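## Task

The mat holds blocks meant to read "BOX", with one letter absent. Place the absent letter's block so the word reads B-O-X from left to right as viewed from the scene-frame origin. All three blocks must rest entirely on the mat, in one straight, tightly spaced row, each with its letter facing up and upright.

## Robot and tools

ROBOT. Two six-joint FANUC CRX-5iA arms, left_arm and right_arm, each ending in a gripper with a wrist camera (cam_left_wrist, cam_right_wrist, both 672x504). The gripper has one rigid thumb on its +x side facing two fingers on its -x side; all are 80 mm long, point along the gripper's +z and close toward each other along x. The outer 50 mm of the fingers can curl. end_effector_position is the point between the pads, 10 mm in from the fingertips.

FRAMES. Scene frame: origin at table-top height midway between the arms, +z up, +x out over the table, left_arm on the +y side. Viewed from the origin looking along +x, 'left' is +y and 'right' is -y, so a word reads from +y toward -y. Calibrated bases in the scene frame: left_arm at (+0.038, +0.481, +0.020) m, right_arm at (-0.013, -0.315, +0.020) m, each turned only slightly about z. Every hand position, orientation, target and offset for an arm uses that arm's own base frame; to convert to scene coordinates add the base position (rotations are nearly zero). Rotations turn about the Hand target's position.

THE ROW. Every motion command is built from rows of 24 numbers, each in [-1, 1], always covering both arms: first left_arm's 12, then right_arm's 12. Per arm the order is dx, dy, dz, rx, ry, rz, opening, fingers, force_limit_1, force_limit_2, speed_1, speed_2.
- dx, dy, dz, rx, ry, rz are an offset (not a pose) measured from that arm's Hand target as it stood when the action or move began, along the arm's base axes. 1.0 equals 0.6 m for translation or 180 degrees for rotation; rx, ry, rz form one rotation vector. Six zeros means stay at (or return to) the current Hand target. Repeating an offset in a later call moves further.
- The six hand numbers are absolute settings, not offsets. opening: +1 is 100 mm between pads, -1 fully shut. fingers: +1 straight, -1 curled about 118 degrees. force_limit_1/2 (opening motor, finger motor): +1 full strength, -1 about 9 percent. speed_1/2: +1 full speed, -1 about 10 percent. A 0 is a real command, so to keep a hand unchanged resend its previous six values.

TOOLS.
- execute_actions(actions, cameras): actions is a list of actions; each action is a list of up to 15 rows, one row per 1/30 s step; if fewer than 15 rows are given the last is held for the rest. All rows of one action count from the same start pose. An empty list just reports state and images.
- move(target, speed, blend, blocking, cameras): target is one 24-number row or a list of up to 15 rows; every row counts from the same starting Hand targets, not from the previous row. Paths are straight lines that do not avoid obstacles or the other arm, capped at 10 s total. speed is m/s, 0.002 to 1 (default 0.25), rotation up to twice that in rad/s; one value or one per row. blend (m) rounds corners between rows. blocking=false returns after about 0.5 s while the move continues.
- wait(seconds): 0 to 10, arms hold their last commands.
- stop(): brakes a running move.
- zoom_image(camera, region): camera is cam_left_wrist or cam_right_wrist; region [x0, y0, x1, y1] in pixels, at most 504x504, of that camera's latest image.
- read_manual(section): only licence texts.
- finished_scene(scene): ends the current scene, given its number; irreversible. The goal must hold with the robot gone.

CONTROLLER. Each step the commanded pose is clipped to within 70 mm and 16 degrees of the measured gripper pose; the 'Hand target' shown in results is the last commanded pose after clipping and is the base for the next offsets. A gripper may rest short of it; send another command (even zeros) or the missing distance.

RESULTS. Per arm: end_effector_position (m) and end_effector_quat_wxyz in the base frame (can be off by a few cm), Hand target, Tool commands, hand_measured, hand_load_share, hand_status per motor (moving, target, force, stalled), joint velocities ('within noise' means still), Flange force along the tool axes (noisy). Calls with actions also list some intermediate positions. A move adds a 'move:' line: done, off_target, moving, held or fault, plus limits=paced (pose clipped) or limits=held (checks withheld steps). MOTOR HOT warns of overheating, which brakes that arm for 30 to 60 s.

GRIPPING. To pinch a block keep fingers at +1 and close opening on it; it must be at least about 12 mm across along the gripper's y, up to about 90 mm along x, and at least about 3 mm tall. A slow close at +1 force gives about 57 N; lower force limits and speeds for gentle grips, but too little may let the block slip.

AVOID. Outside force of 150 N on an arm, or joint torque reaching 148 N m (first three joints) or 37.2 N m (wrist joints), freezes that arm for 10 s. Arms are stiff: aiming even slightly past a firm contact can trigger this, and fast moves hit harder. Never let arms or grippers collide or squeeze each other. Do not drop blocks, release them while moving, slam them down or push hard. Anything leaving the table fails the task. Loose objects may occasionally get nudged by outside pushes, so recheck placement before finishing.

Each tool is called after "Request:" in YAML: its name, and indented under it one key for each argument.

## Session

Request:
execute_actions:
  actions: []

Scene clock: 0.00 s.
left_arm: end_effector_position=(+0.4170, -0.4745, +0.3392) hand_measured=(+1.000, +1.000) hand_load_share=(+0.00, +0.00) hand_status=(target, target) end_effector_quat_wxyz=(-0.027, +0.447, +0.894, -0.018) | right_arm: end_effector_position=(+0.4093, -0.3404, +0.2756) hand_measured=(+1.000, +1.000) hand_load_share=(+0.00, +0.00) hand_status=(target, target) end_effector_quat_wxyz=(-0.071, +0.288, +0.952, -0.075)
Joint positions: left_arm=[-0.622 0.53 0.719 0.046 -1.806 1.274] | right_arm=[-0.362 0.274 0.171 0.158 -1.6 1.34]
Joint velocities: within noise
Flange force (N): no reading
Hand target: left_arm +0.4170, -0.4745, +0.3392; -0.027, +0.447, +0.894, -0.018 | right_arm +0.4093, -0.3404, +0.2756; -0.071, +0.288, +0.952, -0.075
Tool commands: left_gripper/force_limit_1=+0.0 left_gripper/force_limit_2=+0.0 left_gripper/speed_1=+1.0 left_gripper/speed_2=+1.0 right_gripper/force_limit_1=+0.0 right_gripper/force_limit_2=+0.0 right_gripper/speed_1=+1.0 right_gripper/speed_2=+1.0

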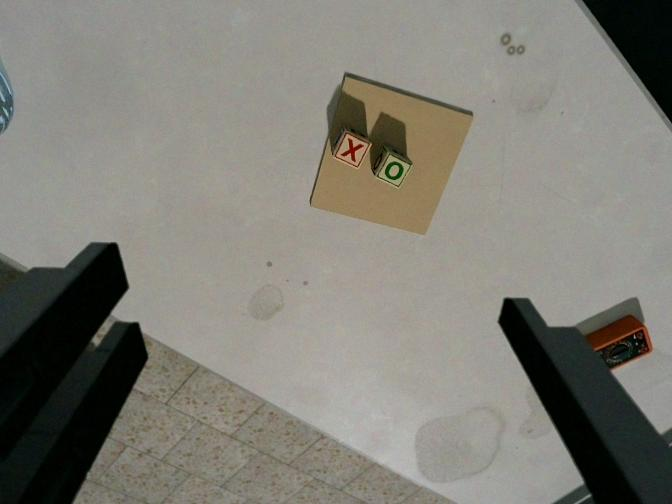

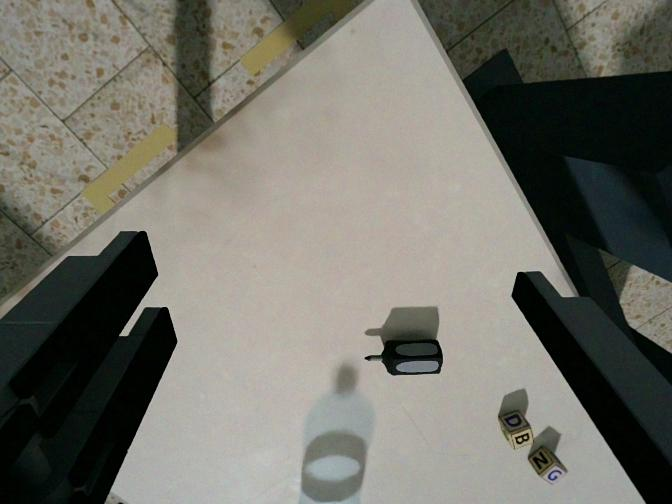

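Request:
zoom_image:
  camera: "cam_right_wrist"
  region: [480, 380, 590, 500]

Request:
zoom_image:
  camera: "cam_left_wrist"
  region: [300, 60, 480, 240]

Scaled by 4.200.

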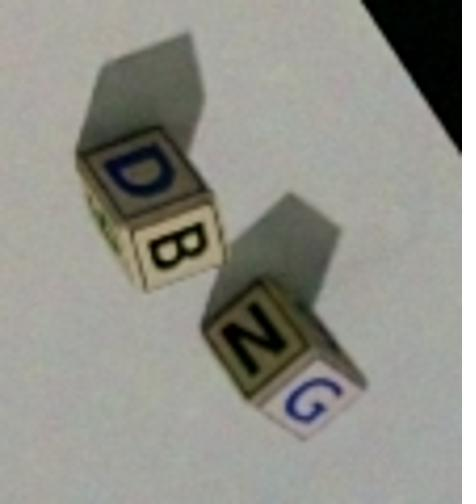

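Scaled by 2.800.

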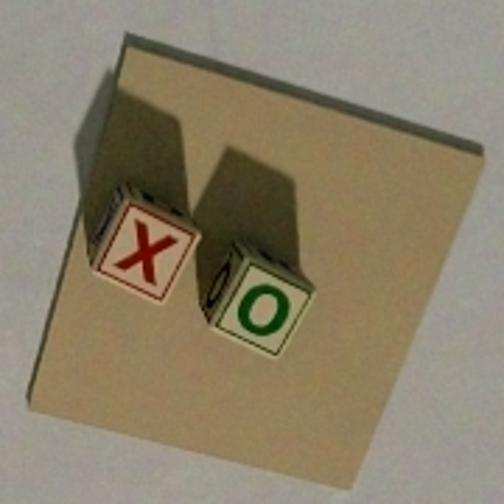

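Request:
move:
  target: [-0.1117,0.8742,0.018,0,0,0,1,1,0,0,1,1, -0.1822,0.9340,0.1740,0.0019,-0.0686,-0.3120,0.3,1,-0.8,0,0.5,1]
  speed: 0.35
  cameras: ["cam_right_wrist"]

Request:
zoom_image:
  camera: "cam_right_wrist"
  region: [200, 130, 440, 330]

Scene clock: 20.37 s.
left_arm: end_effector_position=(+0.3500, +0.0500, +0.3500) hand_measured=(+1.000, +1.000) hand_load_share=(+0.00, +0.00) hand_status=(target, target) end_effector_quat_wxyz=(-0.027, +0.447, +0.894, -0.018) | right_arm: end_effector_position=(+0.3000, +0.2200, +0.3800) hand_measured=(+0.302, +1.000) hand_load_share=(+0.00, +0.00) hand_status=(target, target) end_effector_quat_wxyz=(+0.000, +0.707, +0.707, +0.000)
Joint positions: left_arm=[0.499 -0.193 -0.073 -0.023 -1.751 0.14] | right_arm=[0.99 -0.183 0 0.001 -1.753 -0.99]
Joint velocities: within noise
Flange force (N): left_arm=[2.6 -0.1 3.5] | right_arm=[2.0 5.0 -3.2]
Hand target: left_arm +0.3500, +0.0500, +0.3500; -0.027, +0.447, +0.894, -0.018 | right_arm +0.3000, +0.2200, +0.3800; +0.000, +0.707, +0.707, +0.000
Off the commanded pose: left_arm 0.000 m, 0 deg | right_arm 0.000 m, 0 deg.
move: done; limits=paced
Images, in order (width x height): cam_right_wrist 672x504.

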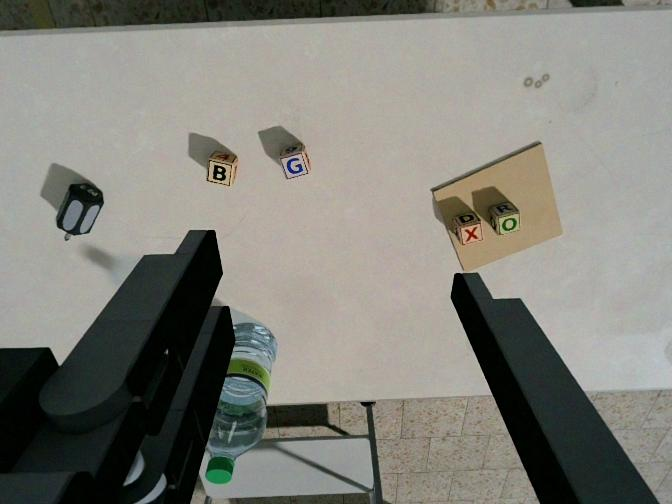

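Scaled by 2.100.

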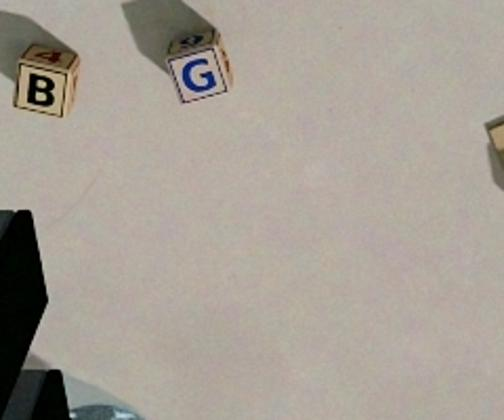

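Request:
zoom_image:
  camera: "cam_right_wrist"
  region: [180, 120, 320, 220]

Request:
zoom_image:
  camera: "cam_right_wrist"
  region: [420, 130, 580, 280]

Scaled by 3.600.

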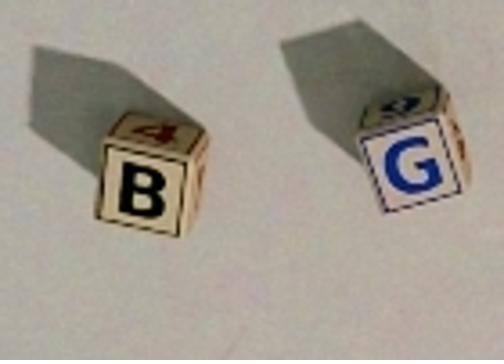

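Scaled by 3.150.

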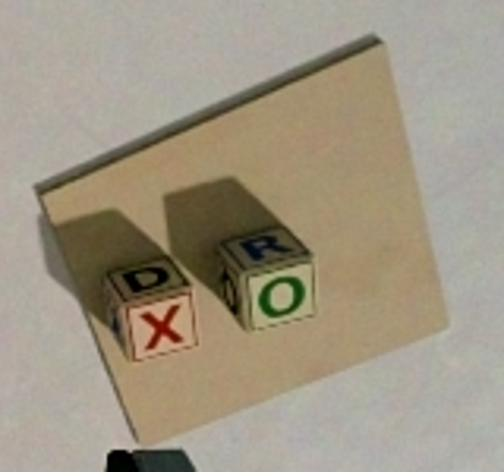

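Request:
move:
  target:
    - [0,0,0,0,0,0,1,1,0,0,1,1, 0.1520,-0.2172,-0.4833,0,0,0.4294,0.3,1,-0.8,0,0.5,1]
    - [0,0,0,0,0,0,1,1,0,0,1,1, 0.1520,-0.2172,-0.6383,0,0,0.4294,0.3,1,-0.8,0,0.5,1]
  speed: [0.4,0.15]
  blend: [0.02,0]
  cameras: ["cam_right_wrist"]

Scene clock: 78.07 s.
left_arm: end_effector_position=(+0.3500, +0.0500, +0.3500) hand_measured=(+1.000, +1.000) hand_load_share=(+0.00, +0.00) hand_status=(target, target) end_effector_quat_wxyz=(-0.027, +0.447, +0.894, -0.018) | right_arm: end_effector_position=(+0.3911, +0.0897, -0.0029) hand_measured=(+0.302, +1.000) hand_load_share=(+0.00, +0.00) hand_status=(target, target) end_effector_quat_wxyz=(+0.000, +0.111, +0.994, +0.001)
Joint positions: left_arm=[0.499 -0.193 -0.073 -0.023 -1.751 0.14] | right_arm=[0.555 0.186 -0.6 -0.001 -0.784 0.795]
Joint velocities: within noise
Flange force (N): left_arm=[2.2 -0.4 3.2] | right_arm=[-7.4 2.3 2.1]
Hand target: left_arm +0.3500, +0.0500, +0.3500; -0.027, +0.447, +0.894, -0.018 | right_arm +0.3912, +0.0897, -0.0030; +0.000, +0.111, +0.994, +0.001
Off the commanded pose: left_arm 0.000 m, 0 deg | right_arm 0.000 m, 0 deg.
move: done
Images, in order (width x height): cam_right_wrist 672x504.

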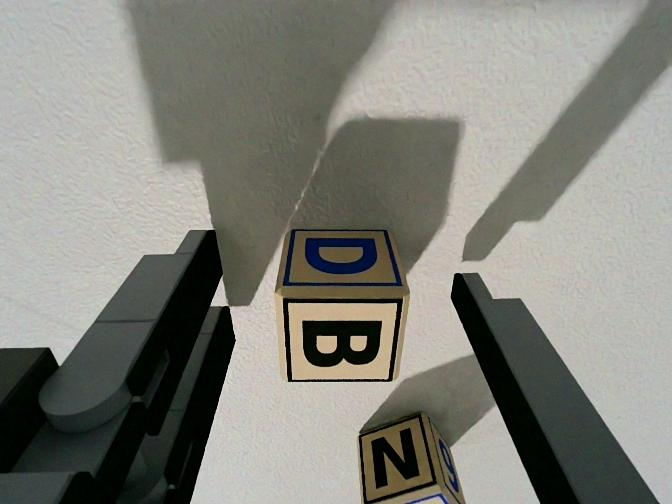

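Request:
move:
  target:
    - [0,0,0,0,0,0,1,1,0,0,1,1, -0.0014,-0.0063,0,0,0,0,0.3,1,-0.8,0,0.5,1]
    - [0,0,0,0,0,0,1,1,0,0,1,1, -0.0014,-0.0063,0,0,0,0,-1,1,-0.8,0,-0.5,1]
    - [0,0,0,0,0,0,1,1,0,0,1,1, -0.0014,-0.0063,0.155,0,0,0,-1,1,-0.8,0,-0.5,1]
    - [0,0,0,0,0,0,1,1,0,0,1,1, 0.1022,0.6583,0.1383,0,0,-0.8433,-1,1,-0.8,0,-0.5,1]
  speed: [0.06,0.1,0.2,0.45]
  blend: [0,0,0.03,0]
  cameras: ["cam_right_wrist"]

Scene clock: 94.93 s.
left_arm: end_effector_position=(+0.3500, +0.0500, +0.3500) hand_measured=(+1.000, +1.000) hand_load_share=(+0.00, +0.00) hand_status=(target, target) end_effector_quat_wxyz=(-0.027, +0.447, +0.894, -0.018) | right_arm: end_effector_position=(+0.4525, +0.4846, +0.0800) hand_measured=(-0.378, +1.003) hand_load_share=(+0.38, -0.01) hand_status=(force, target) end_effector_quat_wxyz=(+0.001, +0.991, +0.135, +0.000)
Joint positions: left_arm=[0.499 -0.193 -0.073 -0.023 -1.751 0.14] | right_arm=[1.017 0.644 0.296 0.001 -1.224 -2.318]
Joint velocities: within noise
Flange force (N): left_arm=[2.3 -0.3 3.6] | right_arm=[13.2 -6.6 1.5]
Hand target: left_arm +0.3500, +0.0500, +0.3500; -0.027, +0.447, +0.894, -0.018 | right_arm +0.4525, +0.4846, +0.0800; +0.001, +0.991, +0.135, +0.000
Off the commanded pose: left_arm 0.000 m, 0 deg | right_arm 0.000 m, 0 deg.
move: done
Images, in order (width x height): cam_right_wrist 672x504.

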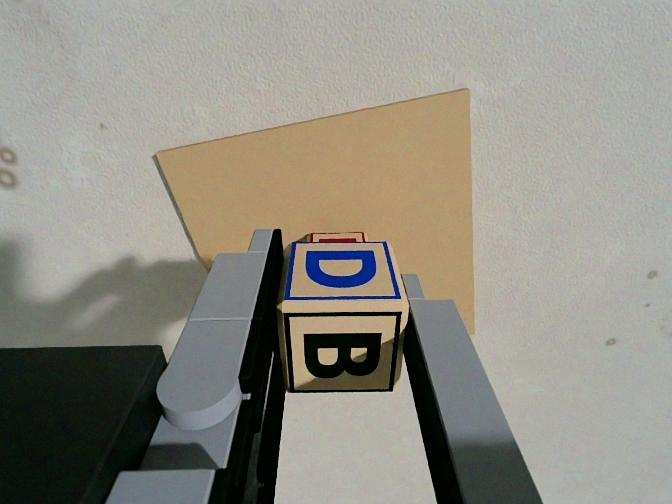

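Request:
move:
  target:
    - [0,0,0,0,0,0,1,1,0,0,1,1, 0,0,-0.1083,0,0,0,-1,1,-0.8,0,-0.5,1]
    - [0,0,0,0,0,0,1,1,0,0,1,1, 0,0,-0.1308,0,0,0,-1,1,-0.8,0,-0.5,1]
  speed: [0.15,0.03]
  blend: [0.01,0]
  cameras: ["cam_right_wrist"]

Scene clock: 114.13 s.
left_arm: end_effector_position=(+0.3500, +0.0500, +0.3500) hand_measured=(+1.000, +1.000) hand_load_share=(+0.00, +0.00) hand_status=(target, target) end_effector_quat_wxyz=(-0.027, +0.447, +0.894, -0.018) | right_arm: end_effector_position=(+0.4525, +0.4847, +0.0016) hand_measured=(-0.378, +1.003) hand_load_share=(+0.38, -0.01) hand_status=(force, target) end_effector_quat_wxyz=(+0.001, +0.991, +0.135, +0.000)
Joint positions: left_arm=[0.499 -0.193 -0.073 -0.023 -1.751 0.14] | right_arm=[1.017 0.725 0.23 0.001 -1.077 -2.318]
Joint velocities: within noise
Flange force (N): left_arm=[2.2 0.4 3.4] | right_arm=[10.5 -5.5 2.4]
Hand target: left_arm +0.3500, +0.0500, +0.3500; -0.027, +0.447, +0.894, -0.018 | right_arm +0.4525, +0.4846, +0.0015; +0.001, +0.991, +0.135, +0.000
Off the commanded pose: left_arm 0.000 m, 0 deg | right_arm 0.000 m, 0 deg.
move: done; blend cut to 0.0068 m at target 1
Images, in order (width x height): cam_right_wrist 672x504.

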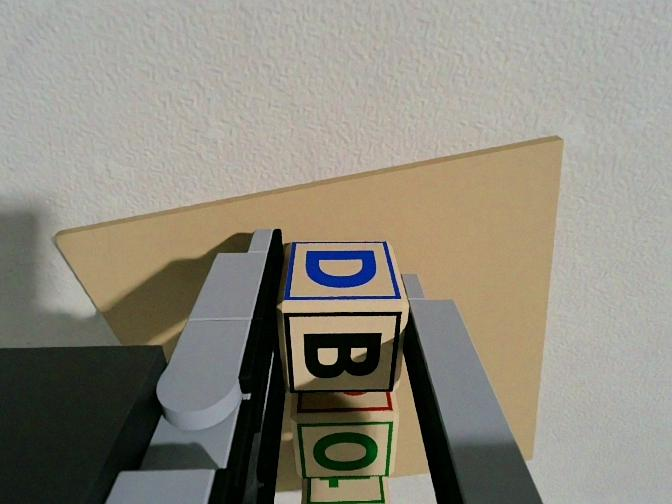

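Request:
move:
  target: [0,0,0,0,0,0,1,1,0,0,1,1, 0,0,-0.0013,0,0,0,-1,1,-0.8,0,-0.5,1]
  speed: 0.02
  cameras: []

Request:
move:
  target: [0,0,0,0,0,0,1,1,0,0,1,1, 0,0,-0.0008,0,0,0,-1,1,-0.8,0,-0.5,1]
  speed: 0.02
  cameras: []

Scene clock: 120.10 s.
left_arm: end_effector_position=(+0.3500, +0.0500, +0.3500) hand_measured=(+1.000, +1.000) hand_load_share=(+0.00, +0.00) hand_status=(target, target) end_effector_quat_wxyz=(-0.027, +0.447, +0.894, -0.018) | right_arm: end_effector_position=(+0.4525, +0.4847, +0.0008) hand_measured=(-0.378, +1.003) hand_load_share=(+0.36, +0.00) hand_status=(force, target) end_effector_quat_wxyz=(+0.001, +0.991, +0.135, +0.000)
Joint positions: left_arm=[0.499 -0.193 -0.073 -0.023 -1.751 0.14] | right_arm=[1.017 0.725 0.23 0.001 -1.076 -2.318]
Joint velocities: within noise
Flange force (N): left_arm=[2.5 -0.2 3.2] | right_arm=[-1.0 -1.7 -25.2]
Hand target: left_arm +0.3500, +0.0500, +0.3500; -0.027, +0.447, +0.894, -0.018 | right_arm +0.4525, +0.4846, +0.0008; +0.001, +0.991, +0.135, +0.000
Off the commanded pose: left_arm 0.000 m, 0 deg | right_arm 0.000 m, 0 deg.
move: done
No camera images: "cameras" was empty.

Scene clock: 120.80 s.
left_arm: end_effector_position=(+0.3500, +0.0500, +0.3500) hand_measured=(+1.000, +1.000) hand_load_share=(+0.00, +0.00) hand_status=(target, target) end_effector_quat_wxyz=(-0.027, +0.447, +0.894, -0.018) | right_arm: end_effector_position=(+0.4525, +0.4847, +0.0003) hand_measured=(-0.378, +1.002) hand_load_share=(+0.28, -0.04) hand_status=(force, target) end_effector_quat_wxyz=(+0.001, +0.991, +0.135, +0.000)
Joint positions: left_arm=[0.499 -0.193 -0.073 -0.023 -1.751 0.14] | right_arm=[1.017 0.726 0.229 0.001 -1.075 -2.318]
Joint velocities: within noise
Flange force (N): left_arm=[2.2 -0.3 3.6] | right_arm=[2.7 -2.9 -23.0]
Hand target: left_arm +0.3500, +0.0500, +0.3500; -0.027, +0.447, +0.894, -0.018 | right_arm +0.4525, +0.4846, +0.0003; +0.001, +0.991, +0.135, +0.000
Off the commanded pose: left_arm 0.000 m, 0 deg | right_arm 0.000 m, 0 deg.
move: done
No camera images: "cameras" was empty.

Request:
move:
  target:
    - [0,0,0,0,0,0,1,1,0,0,1,1, 0,0,0,0,0,0,0.15,1,-0.8,0,-0.3,1]
    - [0,0,0,0,0,0,1,1,0,0,1,1, 0,0,0.1,0,0,0,0.15,1,-0.8,0,-0.3,1]
    - [0,0,0,0,0,0,1,1,0,0,1,1, 0,0,0.25,0,0,0,0.15,1,-0.8,0,-0.3,1]
  speed: [0.05,0.12,0.25]
  blend: [0,0.03,0]
  cameras: ["cam_right_wrist"]

Request:
zoom_image:
  camera: "cam_right_wrist"
  region: [240, 130, 440, 330]

Scene clock: 129.50 s.
left_arm: end_effector_position=(+0.3500, +0.0500, +0.3500) hand_measured=(+1.000, +1.000) hand_load_share=(+0.00, +0.00) hand_status=(target, target) end_effector_quat_wxyz=(-0.027, +0.447, +0.894, -0.018) | right_arm: end_effector_position=(+0.4525, +0.4846, +0.1502) hand_measured=(+0.148, +1.000) hand_load_share=(+0.00, -0.05) hand_status=(target, target) end_effector_quat_wxyz=(+0.001, +0.991, +0.135, +0.000)
Joint positions: left_arm=[0.499 -0.193 -0.073 -0.023 -1.751 0.14] | right_arm=[1.017 0.594 0.387 0.001 -1.365 -2.318]
Joint velocities: within noise
Flange force (N): left_arm=[2.0 -0.1 3.1] | right_arm=[13.7 -7.6 -2.4]
Hand target: left_arm +0.3500, +0.0500, +0.3500; -0.027, +0.447, +0.894, -0.018 | right_arm +0.4525, +0.4846, +0.1503; +0.001, +0.991, +0.135, +0.000
Off the commanded pose: left_arm 0.000 m, 0 deg | right_arm 0.000 m, 0 deg.
move: done
Images, in order (width x height): cam_right_wrist 672x504.

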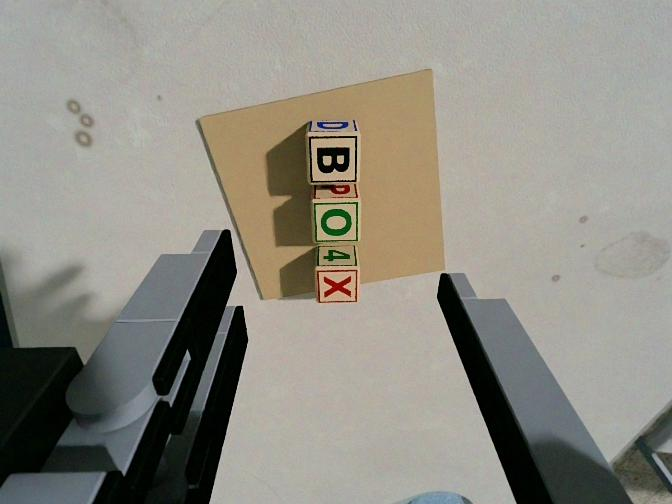

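Scaled by 2.520.

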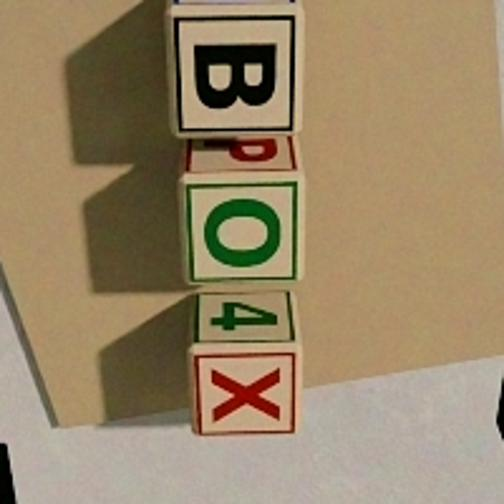

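Request:
finished_scene:
  scene: 2

The scene is finished: the task was done.


## Next scene

The mat holds blocks meant to read "PUT", with one letter absent. Place the absent letter's block so the word reads P-U-T from left to right as viewed from the scene-frame origin. All three blocks must rest entirely on the mat, in one straight, tightly spaced row, each with its letter facing up and upright.

Request:
execute_actions:
  actions: []

Scene clock: 0.00 s.
left_arm: end_effector_position=(+0.2742, -0.3313, +0.2861) hand_measured=(+1.000, +1.000) hand_load_share=(+0.00, +0.00) hand_status=(target, target) end_effector_quat_wxyz=(-0.040, +0.964, +0.262, -0.020) | right_arm: end_effector_position=(+0.2516, -0.1109, +0.2569) hand_measured=(+1.000, +1.000) hand_load_share=(+0.00, +0.00) hand_status=(target, target) end_effector_quat_wxyz=(+0.087, +0.149, +0.978, -0.121)
Joint positions: left_arm=[-0.588 0.018 -0.029 -0.023 -1.61 -0.451] | right_arm=[0.447 -0.669 -0.703 0.3 -1.531 0.811]
Joint velocities: within noise
Flange force (N): no reading
Hand target: left_arm +0.2742, -0.3313, +0.2861; -0.040, +0.964, +0.262, -0.020 | right_arm +0.2516, -0.1109, +0.2569; +0.087, +0.149, +0.978, -0.121
Tool commands: left_gripper/force_limit_1=+0.0 left_gripper/force_limit_2=+0.0 left_gripper/speed_1=+1.0 left_gripper/speed_2=+1.0 right_gripper/force_limit_1=+0.0 right_gripper/force_limit_2=+0.0 right_gripper/speed_1=+1.0 right_gripper/speed_2=+1.0

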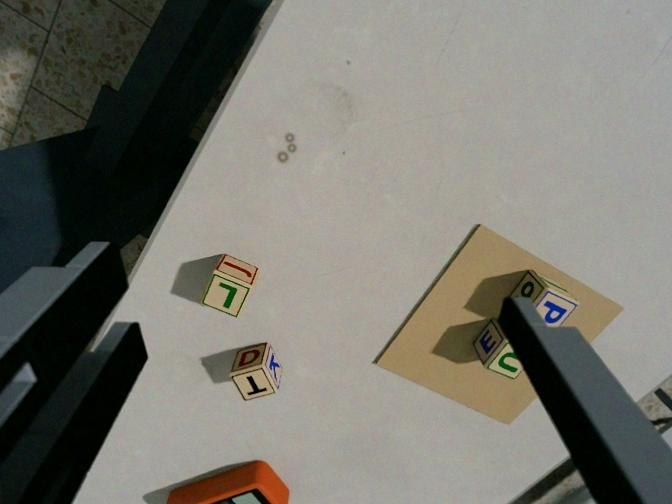

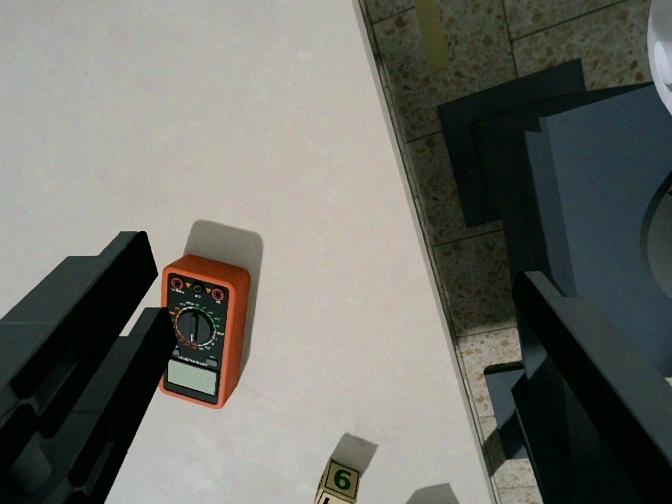

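Request:
move:
  target: [0.1263,0.6355,0.1065,0,0,0,1,1,0,0,1,1, 0.0807,0.6515,0.2052,0.1004,-0.0164,-0.4002,0.3,1,-0.8,0,0.5,1]
  speed: 0.35
  cameras: ["cam_right_wrist"]

Request:
zoom_image:
  camera: "cam_right_wrist"
  region: [200, 110, 360, 270]

Request:
zoom_image:
  camera: "cam_right_wrist"
  region: [380, 180, 580, 340]

Scene clock: 16.70 s.
left_arm: end_effector_position=(+0.3499, +0.0500, +0.3500) hand_measured=(+1.000, +1.000) hand_load_share=(+0.00, +0.00) hand_status=(target, target) end_effector_quat_wxyz=(-0.040, +0.964, +0.262, -0.020) | right_arm: end_effector_position=(+0.3000, +0.2800, +0.3800) hand_measured=(+0.302, +1.000) hand_load_share=(+0.00, +0.00) hand_status=(target, target) end_effector_quat_wxyz=(+0.000, +0.707, +0.707, +0.000)
Joint positions: left_arm=[0.442 -0.203 -0.063 -0.088 -1.736 -1.495] | right_arm=[1.074 -0.084 0.086 0.001 -1.742 -1.073]
Joint velocities: within noise
Flange force (N): left_arm=[-2.7 -4.2 4.0] | right_arm=[6.1 8.1 -7.9]
Hand target: left_arm +0.3499, +0.0500, +0.3500; -0.040, +0.964, +0.262, -0.020 | right_arm +0.3000, +0.2800, +0.3800; +0.001, +0.707, +0.707, +0.000
Off the commanded pose: left_arm 0.000 m, 0 deg | right_arm 0.000 m, 0 deg.
move: done
Images, in order (width x height): cam_right_wrist 672x504.

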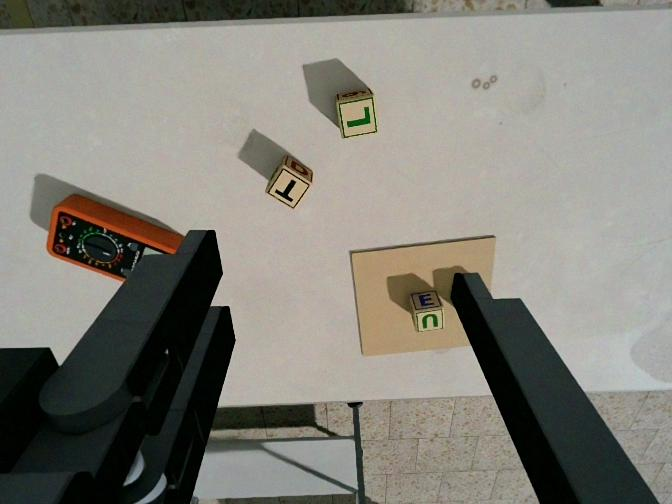

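Scaled by 3.150.

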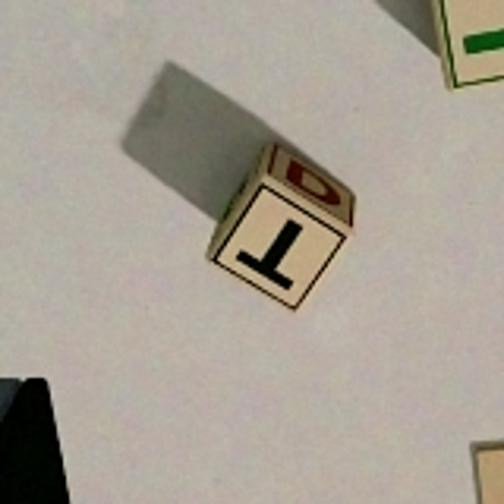

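Scaled by 2.520.

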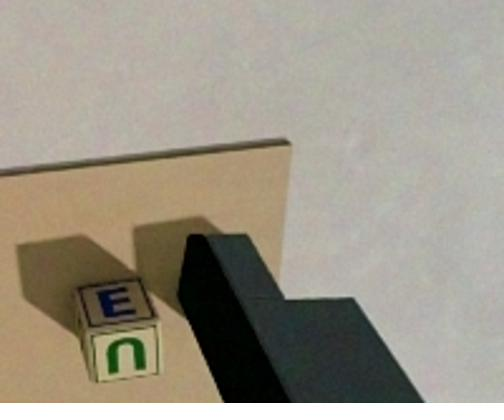

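Request:
move:
  target:
    - [0,0,0,0,0,0,1,1,0,0,1,1, 0.1795,-0.0830,-0.4833,0,0,0.3017,0.3,1,-0.8,0,0.5,1]
    - [0,0,0,0,0,0,1,1,0,0,1,1, 0.1795,-0.0830,-0.6333,0,0,0.3017,0.3,1,-0.8,0,0.5,1]
  speed: [0.4,0.15]
  blend: [0.02,0]
  cameras: ["cam_right_wrist"]

Scene clock: 60.93 s.
left_arm: end_effector_position=(+0.3499, +0.0500, +0.3500) hand_measured=(+1.000, +1.000) hand_load_share=(+0.00, +0.00) hand_status=(target, target) end_effector_quat_wxyz=(-0.040, +0.964, +0.262, -0.020) | right_arm: end_effector_position=(+0.4077, +0.2302, +0.0001) hand_measured=(+0.302, +1.000) hand_load_share=(+0.00, +0.00) hand_status=(target, target) end_effector_quat_wxyz=(+0.001, +0.306, +0.952, +0.000)
Joint positions: left_arm=[0.443 -0.203 -0.063 -0.088 -1.736 -1.495] | right_arm=[0.796 0.322 -0.411 0.001 -0.838 0.152]
Joint velocities: within noise
Flange force (N): left_arm=[-0.7 -2.1 3.0] | right_arm=[-5.1 8.1 3.1]
Hand target: left_arm +0.3499, +0.0500, +0.3500; -0.040, +0.964, +0.262, -0.020 | right_arm +0.4077, +0.2302, +0.0000; +0.001, +0.306, +0.952, +0.000
Off the commanded pose: left_arm 0.000 m, 0 deg | right_arm 0.000 m, 0 deg.
move: done
Images, in order (width x height): cam_right_wrist 672x504.

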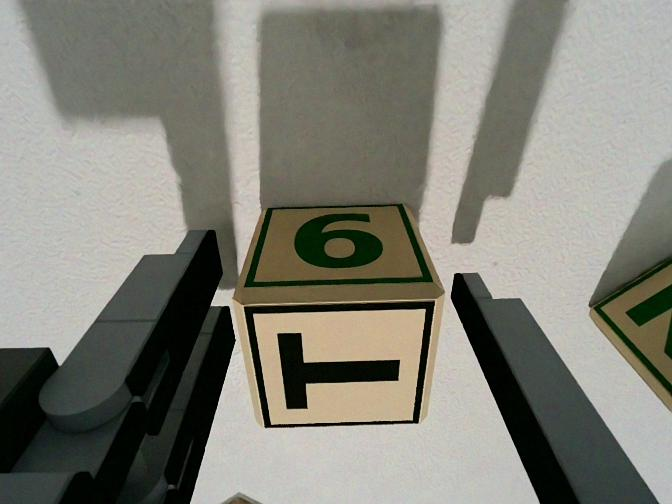

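Request:
move:
  target:
    - [0,0,0,0,0,0,1,1,0,0,1,1, 0,0,0,0,0,0,-1,1,-0.8,0,-0.5,1]
    - [0,0,0,0,0,0,1,1,0,0,1,1, 0,0,0.15,0,0,0,-1,1,-0.8,0,-0.5,1]
    - [0,0,0,0,0,0,1,1,0,0,1,1, 0.3405,0.3430,0.4167,0,0,0.2483,-1,1,-0.8,0,-0.5,1]
  speed: [0.1,0.2,0.4]
  blend: [0,0.04,0]
  cameras: ["cam_right_wrist"]

Request:
zoom_image:
  camera: "cam_right_wrist"
  region: [220, 20, 460, 220]

Scene clock: 86.23 s.
left_arm: end_effector_position=(+0.3499, +0.0500, +0.3500) hand_measured=(+1.000, +1.000) hand_load_share=(+0.00, +0.00) hand_status=(target, target) end_effector_quat_wxyz=(-0.040, +0.964, +0.262, -0.020) | right_arm: end_effector_position=(+0.6120, +0.4360, +0.2500) hand_measured=(-0.142, +1.001) hand_load_share=(+0.18, -0.03) hand_status=(force, target) end_effector_quat_wxyz=(+0.001, -0.079, +0.997, +0.000)
Joint positions: left_arm=[0.443 -0.203 -0.063 -0.088 -1.736 -1.495] | right_arm=[0.793 0.898 1.122 0.001 -1.794 0.936]
Joint velocities: within noise
Flange force (N): left_arm=[-0.6 -2.2 3.2] | right_arm=no reading
Hand target: left_arm +0.3499, +0.0500, +0.3500; -0.040, +0.964, +0.262, -0.020 | right_arm +0.6120, +0.4360, +0.2500; +0.001, -0.079, +0.997, +0.000
Off the commanded pose: left_arm 0.000 m, 0 deg | right_arm 0.000 m, 0 deg.
move: done; limits=paced
Images, in order (width x height): cam_right_wrist 672x504.

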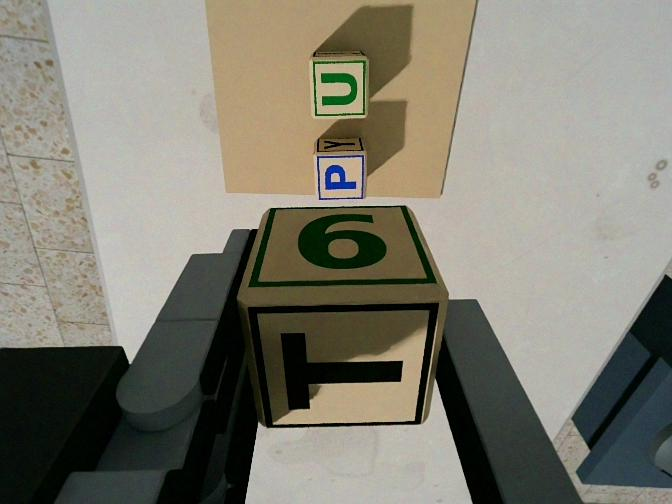

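Scaled by 2.100.

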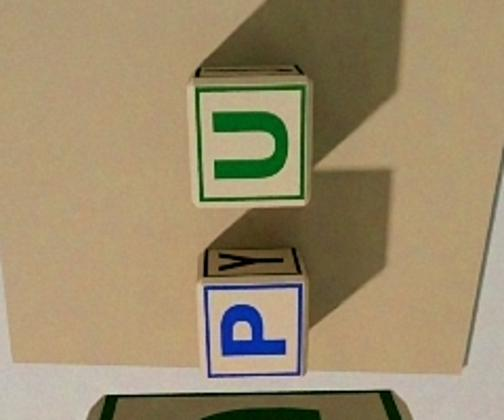

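Request:
move:
  target:
    - [0,0,0,0,0,0,1,1,0,0,1,1, 0.0115,-0.1303,-0.2833,0,0,0,-1,1,-0.8,0,-0.5,1]
    - [0,0,0,0,0,0,1,1,0,0,1,1, 0.0115,-0.1303,-0.3833,0,0,0,-1,1,-0.8,0,-0.5,1]
    - [0,0,0,0,0,0,1,1,0,0,1,1, 0.0115,-0.1303,-0.4083,0,0,0,-1,1,-0.8,0,-0.5,1]
  speed: [0.25,0.12,0.03]
  blend: [0.03,0.005,0]
  cameras: ["cam_right_wrist"]

Scene clock: 101.87 s.
left_arm: end_effector_position=(+0.3499, +0.0500, +0.3500) hand_measured=(+1.000, +1.000) hand_load_share=(+0.00, +0.00) hand_status=(target, target) end_effector_quat_wxyz=(-0.040, +0.964, +0.262, -0.020) | right_arm: end_effector_position=(+0.6189, +0.3578, +0.0051) hand_measured=(-0.142, +1.001) hand_load_share=(+0.18, -0.03) hand_status=(force, target) end_effector_quat_wxyz=(+0.001, -0.079, +0.997, +0.000)
Joint positions: left_arm=[0.443 -0.203 -0.063 -0.088 -1.736 -1.495] | right_arm=[0.707 0.843 0.446 0 -1.173 1.021]
Joint velocities: within noise
Flange force (N): left_arm=[-0.6 -2.2 3.1] | right_arm=[-16.1 5.4 1.9]
Hand target: left_arm +0.3499, +0.0500, +0.3500; -0.040, +0.964, +0.262, -0.020 | right_arm +0.6189, +0.3578, +0.0051; +0.001, -0.079, +0.997, +0.000
Off the commanded pose: left_arm 0.000 m, 0 deg | right_arm 0.000 m, 0 deg.
move: done
Images, in order (width x height): cam_right_wrist 672x504.

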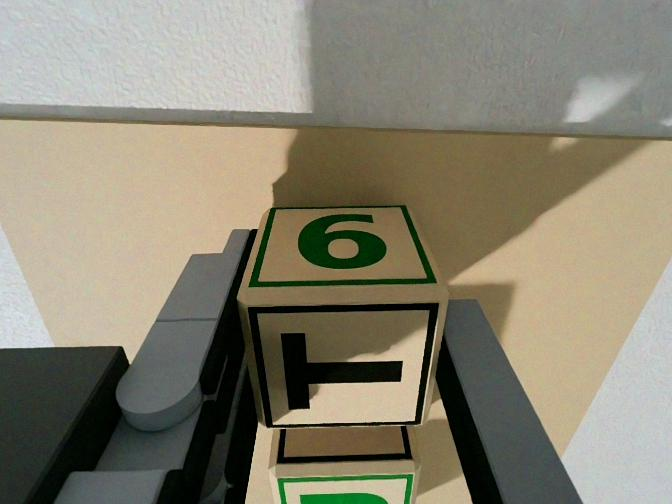

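Request:
move:
  target: [0,0,0,0,0,0,1,1,0,0,1,1, 0,0,-0.0014,0,0,0,-1,1,-0.8,0,-0.5,1]
  speed: 0.02
  cameras: []

Request:
move:
  target: [0,0,0,0,0,0,1,1,0,0,1,1, 0,0,-0.0008,0,0,0,-1,1,-0.8,0,-0.5,1]
  speed: 0.02
  cameras: []

Scene clock: 106.60 s.
left_arm: end_effector_position=(+0.3499, +0.0500, +0.3500) hand_measured=(+1.000, +1.000) hand_load_share=(+0.00, +0.00) hand_status=(target, target) end_effector_quat_wxyz=(-0.040, +0.964, +0.262, -0.020) | right_arm: end_effector_position=(+0.6189, +0.3578, +0.0043) hand_measured=(-0.142, +1.001) hand_load_share=(+0.19, -0.05) hand_status=(force, target) end_effector_quat_wxyz=(+0.001, -0.079, +0.997, +0.000)
Joint positions: left_arm=[0.443 -0.203 -0.063 -0.088 -1.736 -1.495] | right_arm=[0.707 0.844 0.445 0 -1.171 1.021]
Joint velocities: within noise
Flange force (N): left_arm=[-0.3 -2.2 3.1] | right_arm=[-10.1 4.6 -6.9]
Hand target: left_arm +0.3499, +0.0500, +0.3500; -0.040, +0.964, +0.262, -0.020 | right_arm +0.6189, +0.3578, +0.0042; +0.001, -0.079, +0.997, +0.000
Off the commanded pose: left_arm 0.000 m, 0 deg | right_arm 0.000 m, 0 deg.
move: done
No camera images: "cameras" was empty.

Scene clock: 107.30 s.
left_arm: end_effector_position=(+0.3499, +0.0500, +0.3500) hand_measured=(+1.000, +1.000) hand_load_share=(+0.00, +0.00) hand_status=(target, target) end_effector_quat_wxyz=(-0.040, +0.964, +0.262, -0.020) | right_arm: end_effector_position=(+0.6189, +0.3578, +0.0038) hand_measured=(-0.142, +1.001) hand_load_share=(+0.20, -0.05) hand_status=(force, target) end_effector_quat_wxyz=(+0.001, -0.079, +0.997, +0.000)
Joint positions: left_arm=[0.443 -0.203 -0.063 -0.088 -1.736 -1.495] | right_arm=[0.707 0.844 0.445 0 -1.17 1.021]
Joint velocities: within noise
Flange force (N): left_arm=[-0.8 -2.2 3.1] | right_arm=[0.3 2.8 -18.6]
Hand target: left_arm +0.3499, +0.0500, +0.3500; -0.040, +0.964, +0.262, -0.020 | right_arm +0.6189, +0.3578, +0.0037; +0.001, -0.079, +0.997, +0.000
Off the commanded pose: left_arm 0.000 m, 0 deg | right_arm 0.000 m, 0 deg.
move: done
No camera images: "cameras" was empty.

Seated on the mat. Releasing and lifting to verify.

Request:
move:
  target:
    - [0,0,0,0,0,0,1,1,0,0,1,1, 0,0,0,0,0,0,0.25,1,-0.8,0,-0.3,1]
    - [0,0,0,0,0,0,1,1,0,0,1,1, 0,0,0.1,0,0,0,0.25,1,-0.8,0,-0.3,1]
    - [0,0,0,0,0,0,1,1,0,0,1,1, 0,0,0.3667,0,0,0,0.25,1,-0.8,0,-0.3,1]
  speed: [0.05,0.12,0.3]
  blend: [0,0.03,0]
  cameras: ["cam_right_wrist"]

Scene clock: 113.10 s.
left_arm: end_effector_position=(+0.3499, +0.0500, +0.3500) hand_measured=(+1.000, +1.000) hand_load_share=(+0.00, +0.00) hand_status=(target, target) end_effector_quat_wxyz=(-0.040, +0.964, +0.262, -0.020) | right_arm: end_effector_position=(+0.6189, +0.3578, +0.2237) hand_measured=(+0.248, +1.000) hand_load_share=(+0.00, -0.05) hand_status=(target, target) end_effector_quat_wxyz=(+0.001, -0.079, +0.997, +0.000)
Joint positions: left_arm=[0.443 -0.203 -0.063 -0.088 -1.736 -1.495] | right_arm=[0.707 0.729 0.774 0 -1.615 1.022]
Joint velocities: within noise
Flange force (N): left_arm=[-0.5 -2.0 3.0] | right_arm=[-24.1 8.6 -8.0]
Hand target: left_arm +0.3499, +0.0500, +0.3500; -0.040, +0.964, +0.262, -0.020 | right_arm +0.6189, +0.3578, +0.2238; +0.001, -0.079, +0.997, +0.000
Off the commanded pose: left_arm 0.000 m, 0 deg | right_arm 0.000 m, 0 deg.
move: done
Images, in order (width x height): cam_right_wrist 672x504.

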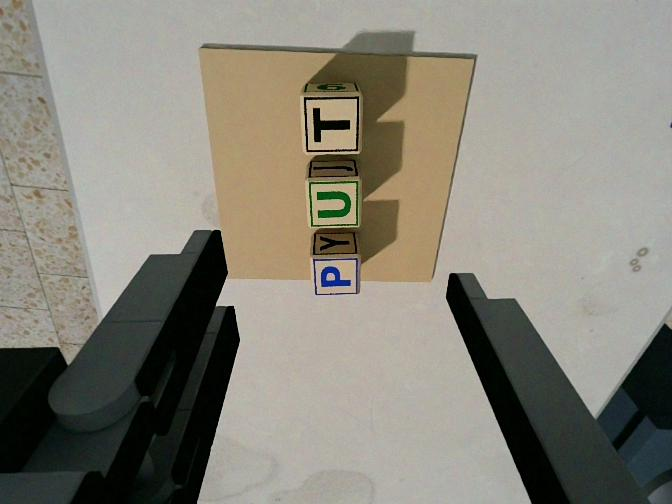

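Request:
finished_scene:
  scene: 3

The scene is finished: the task was done.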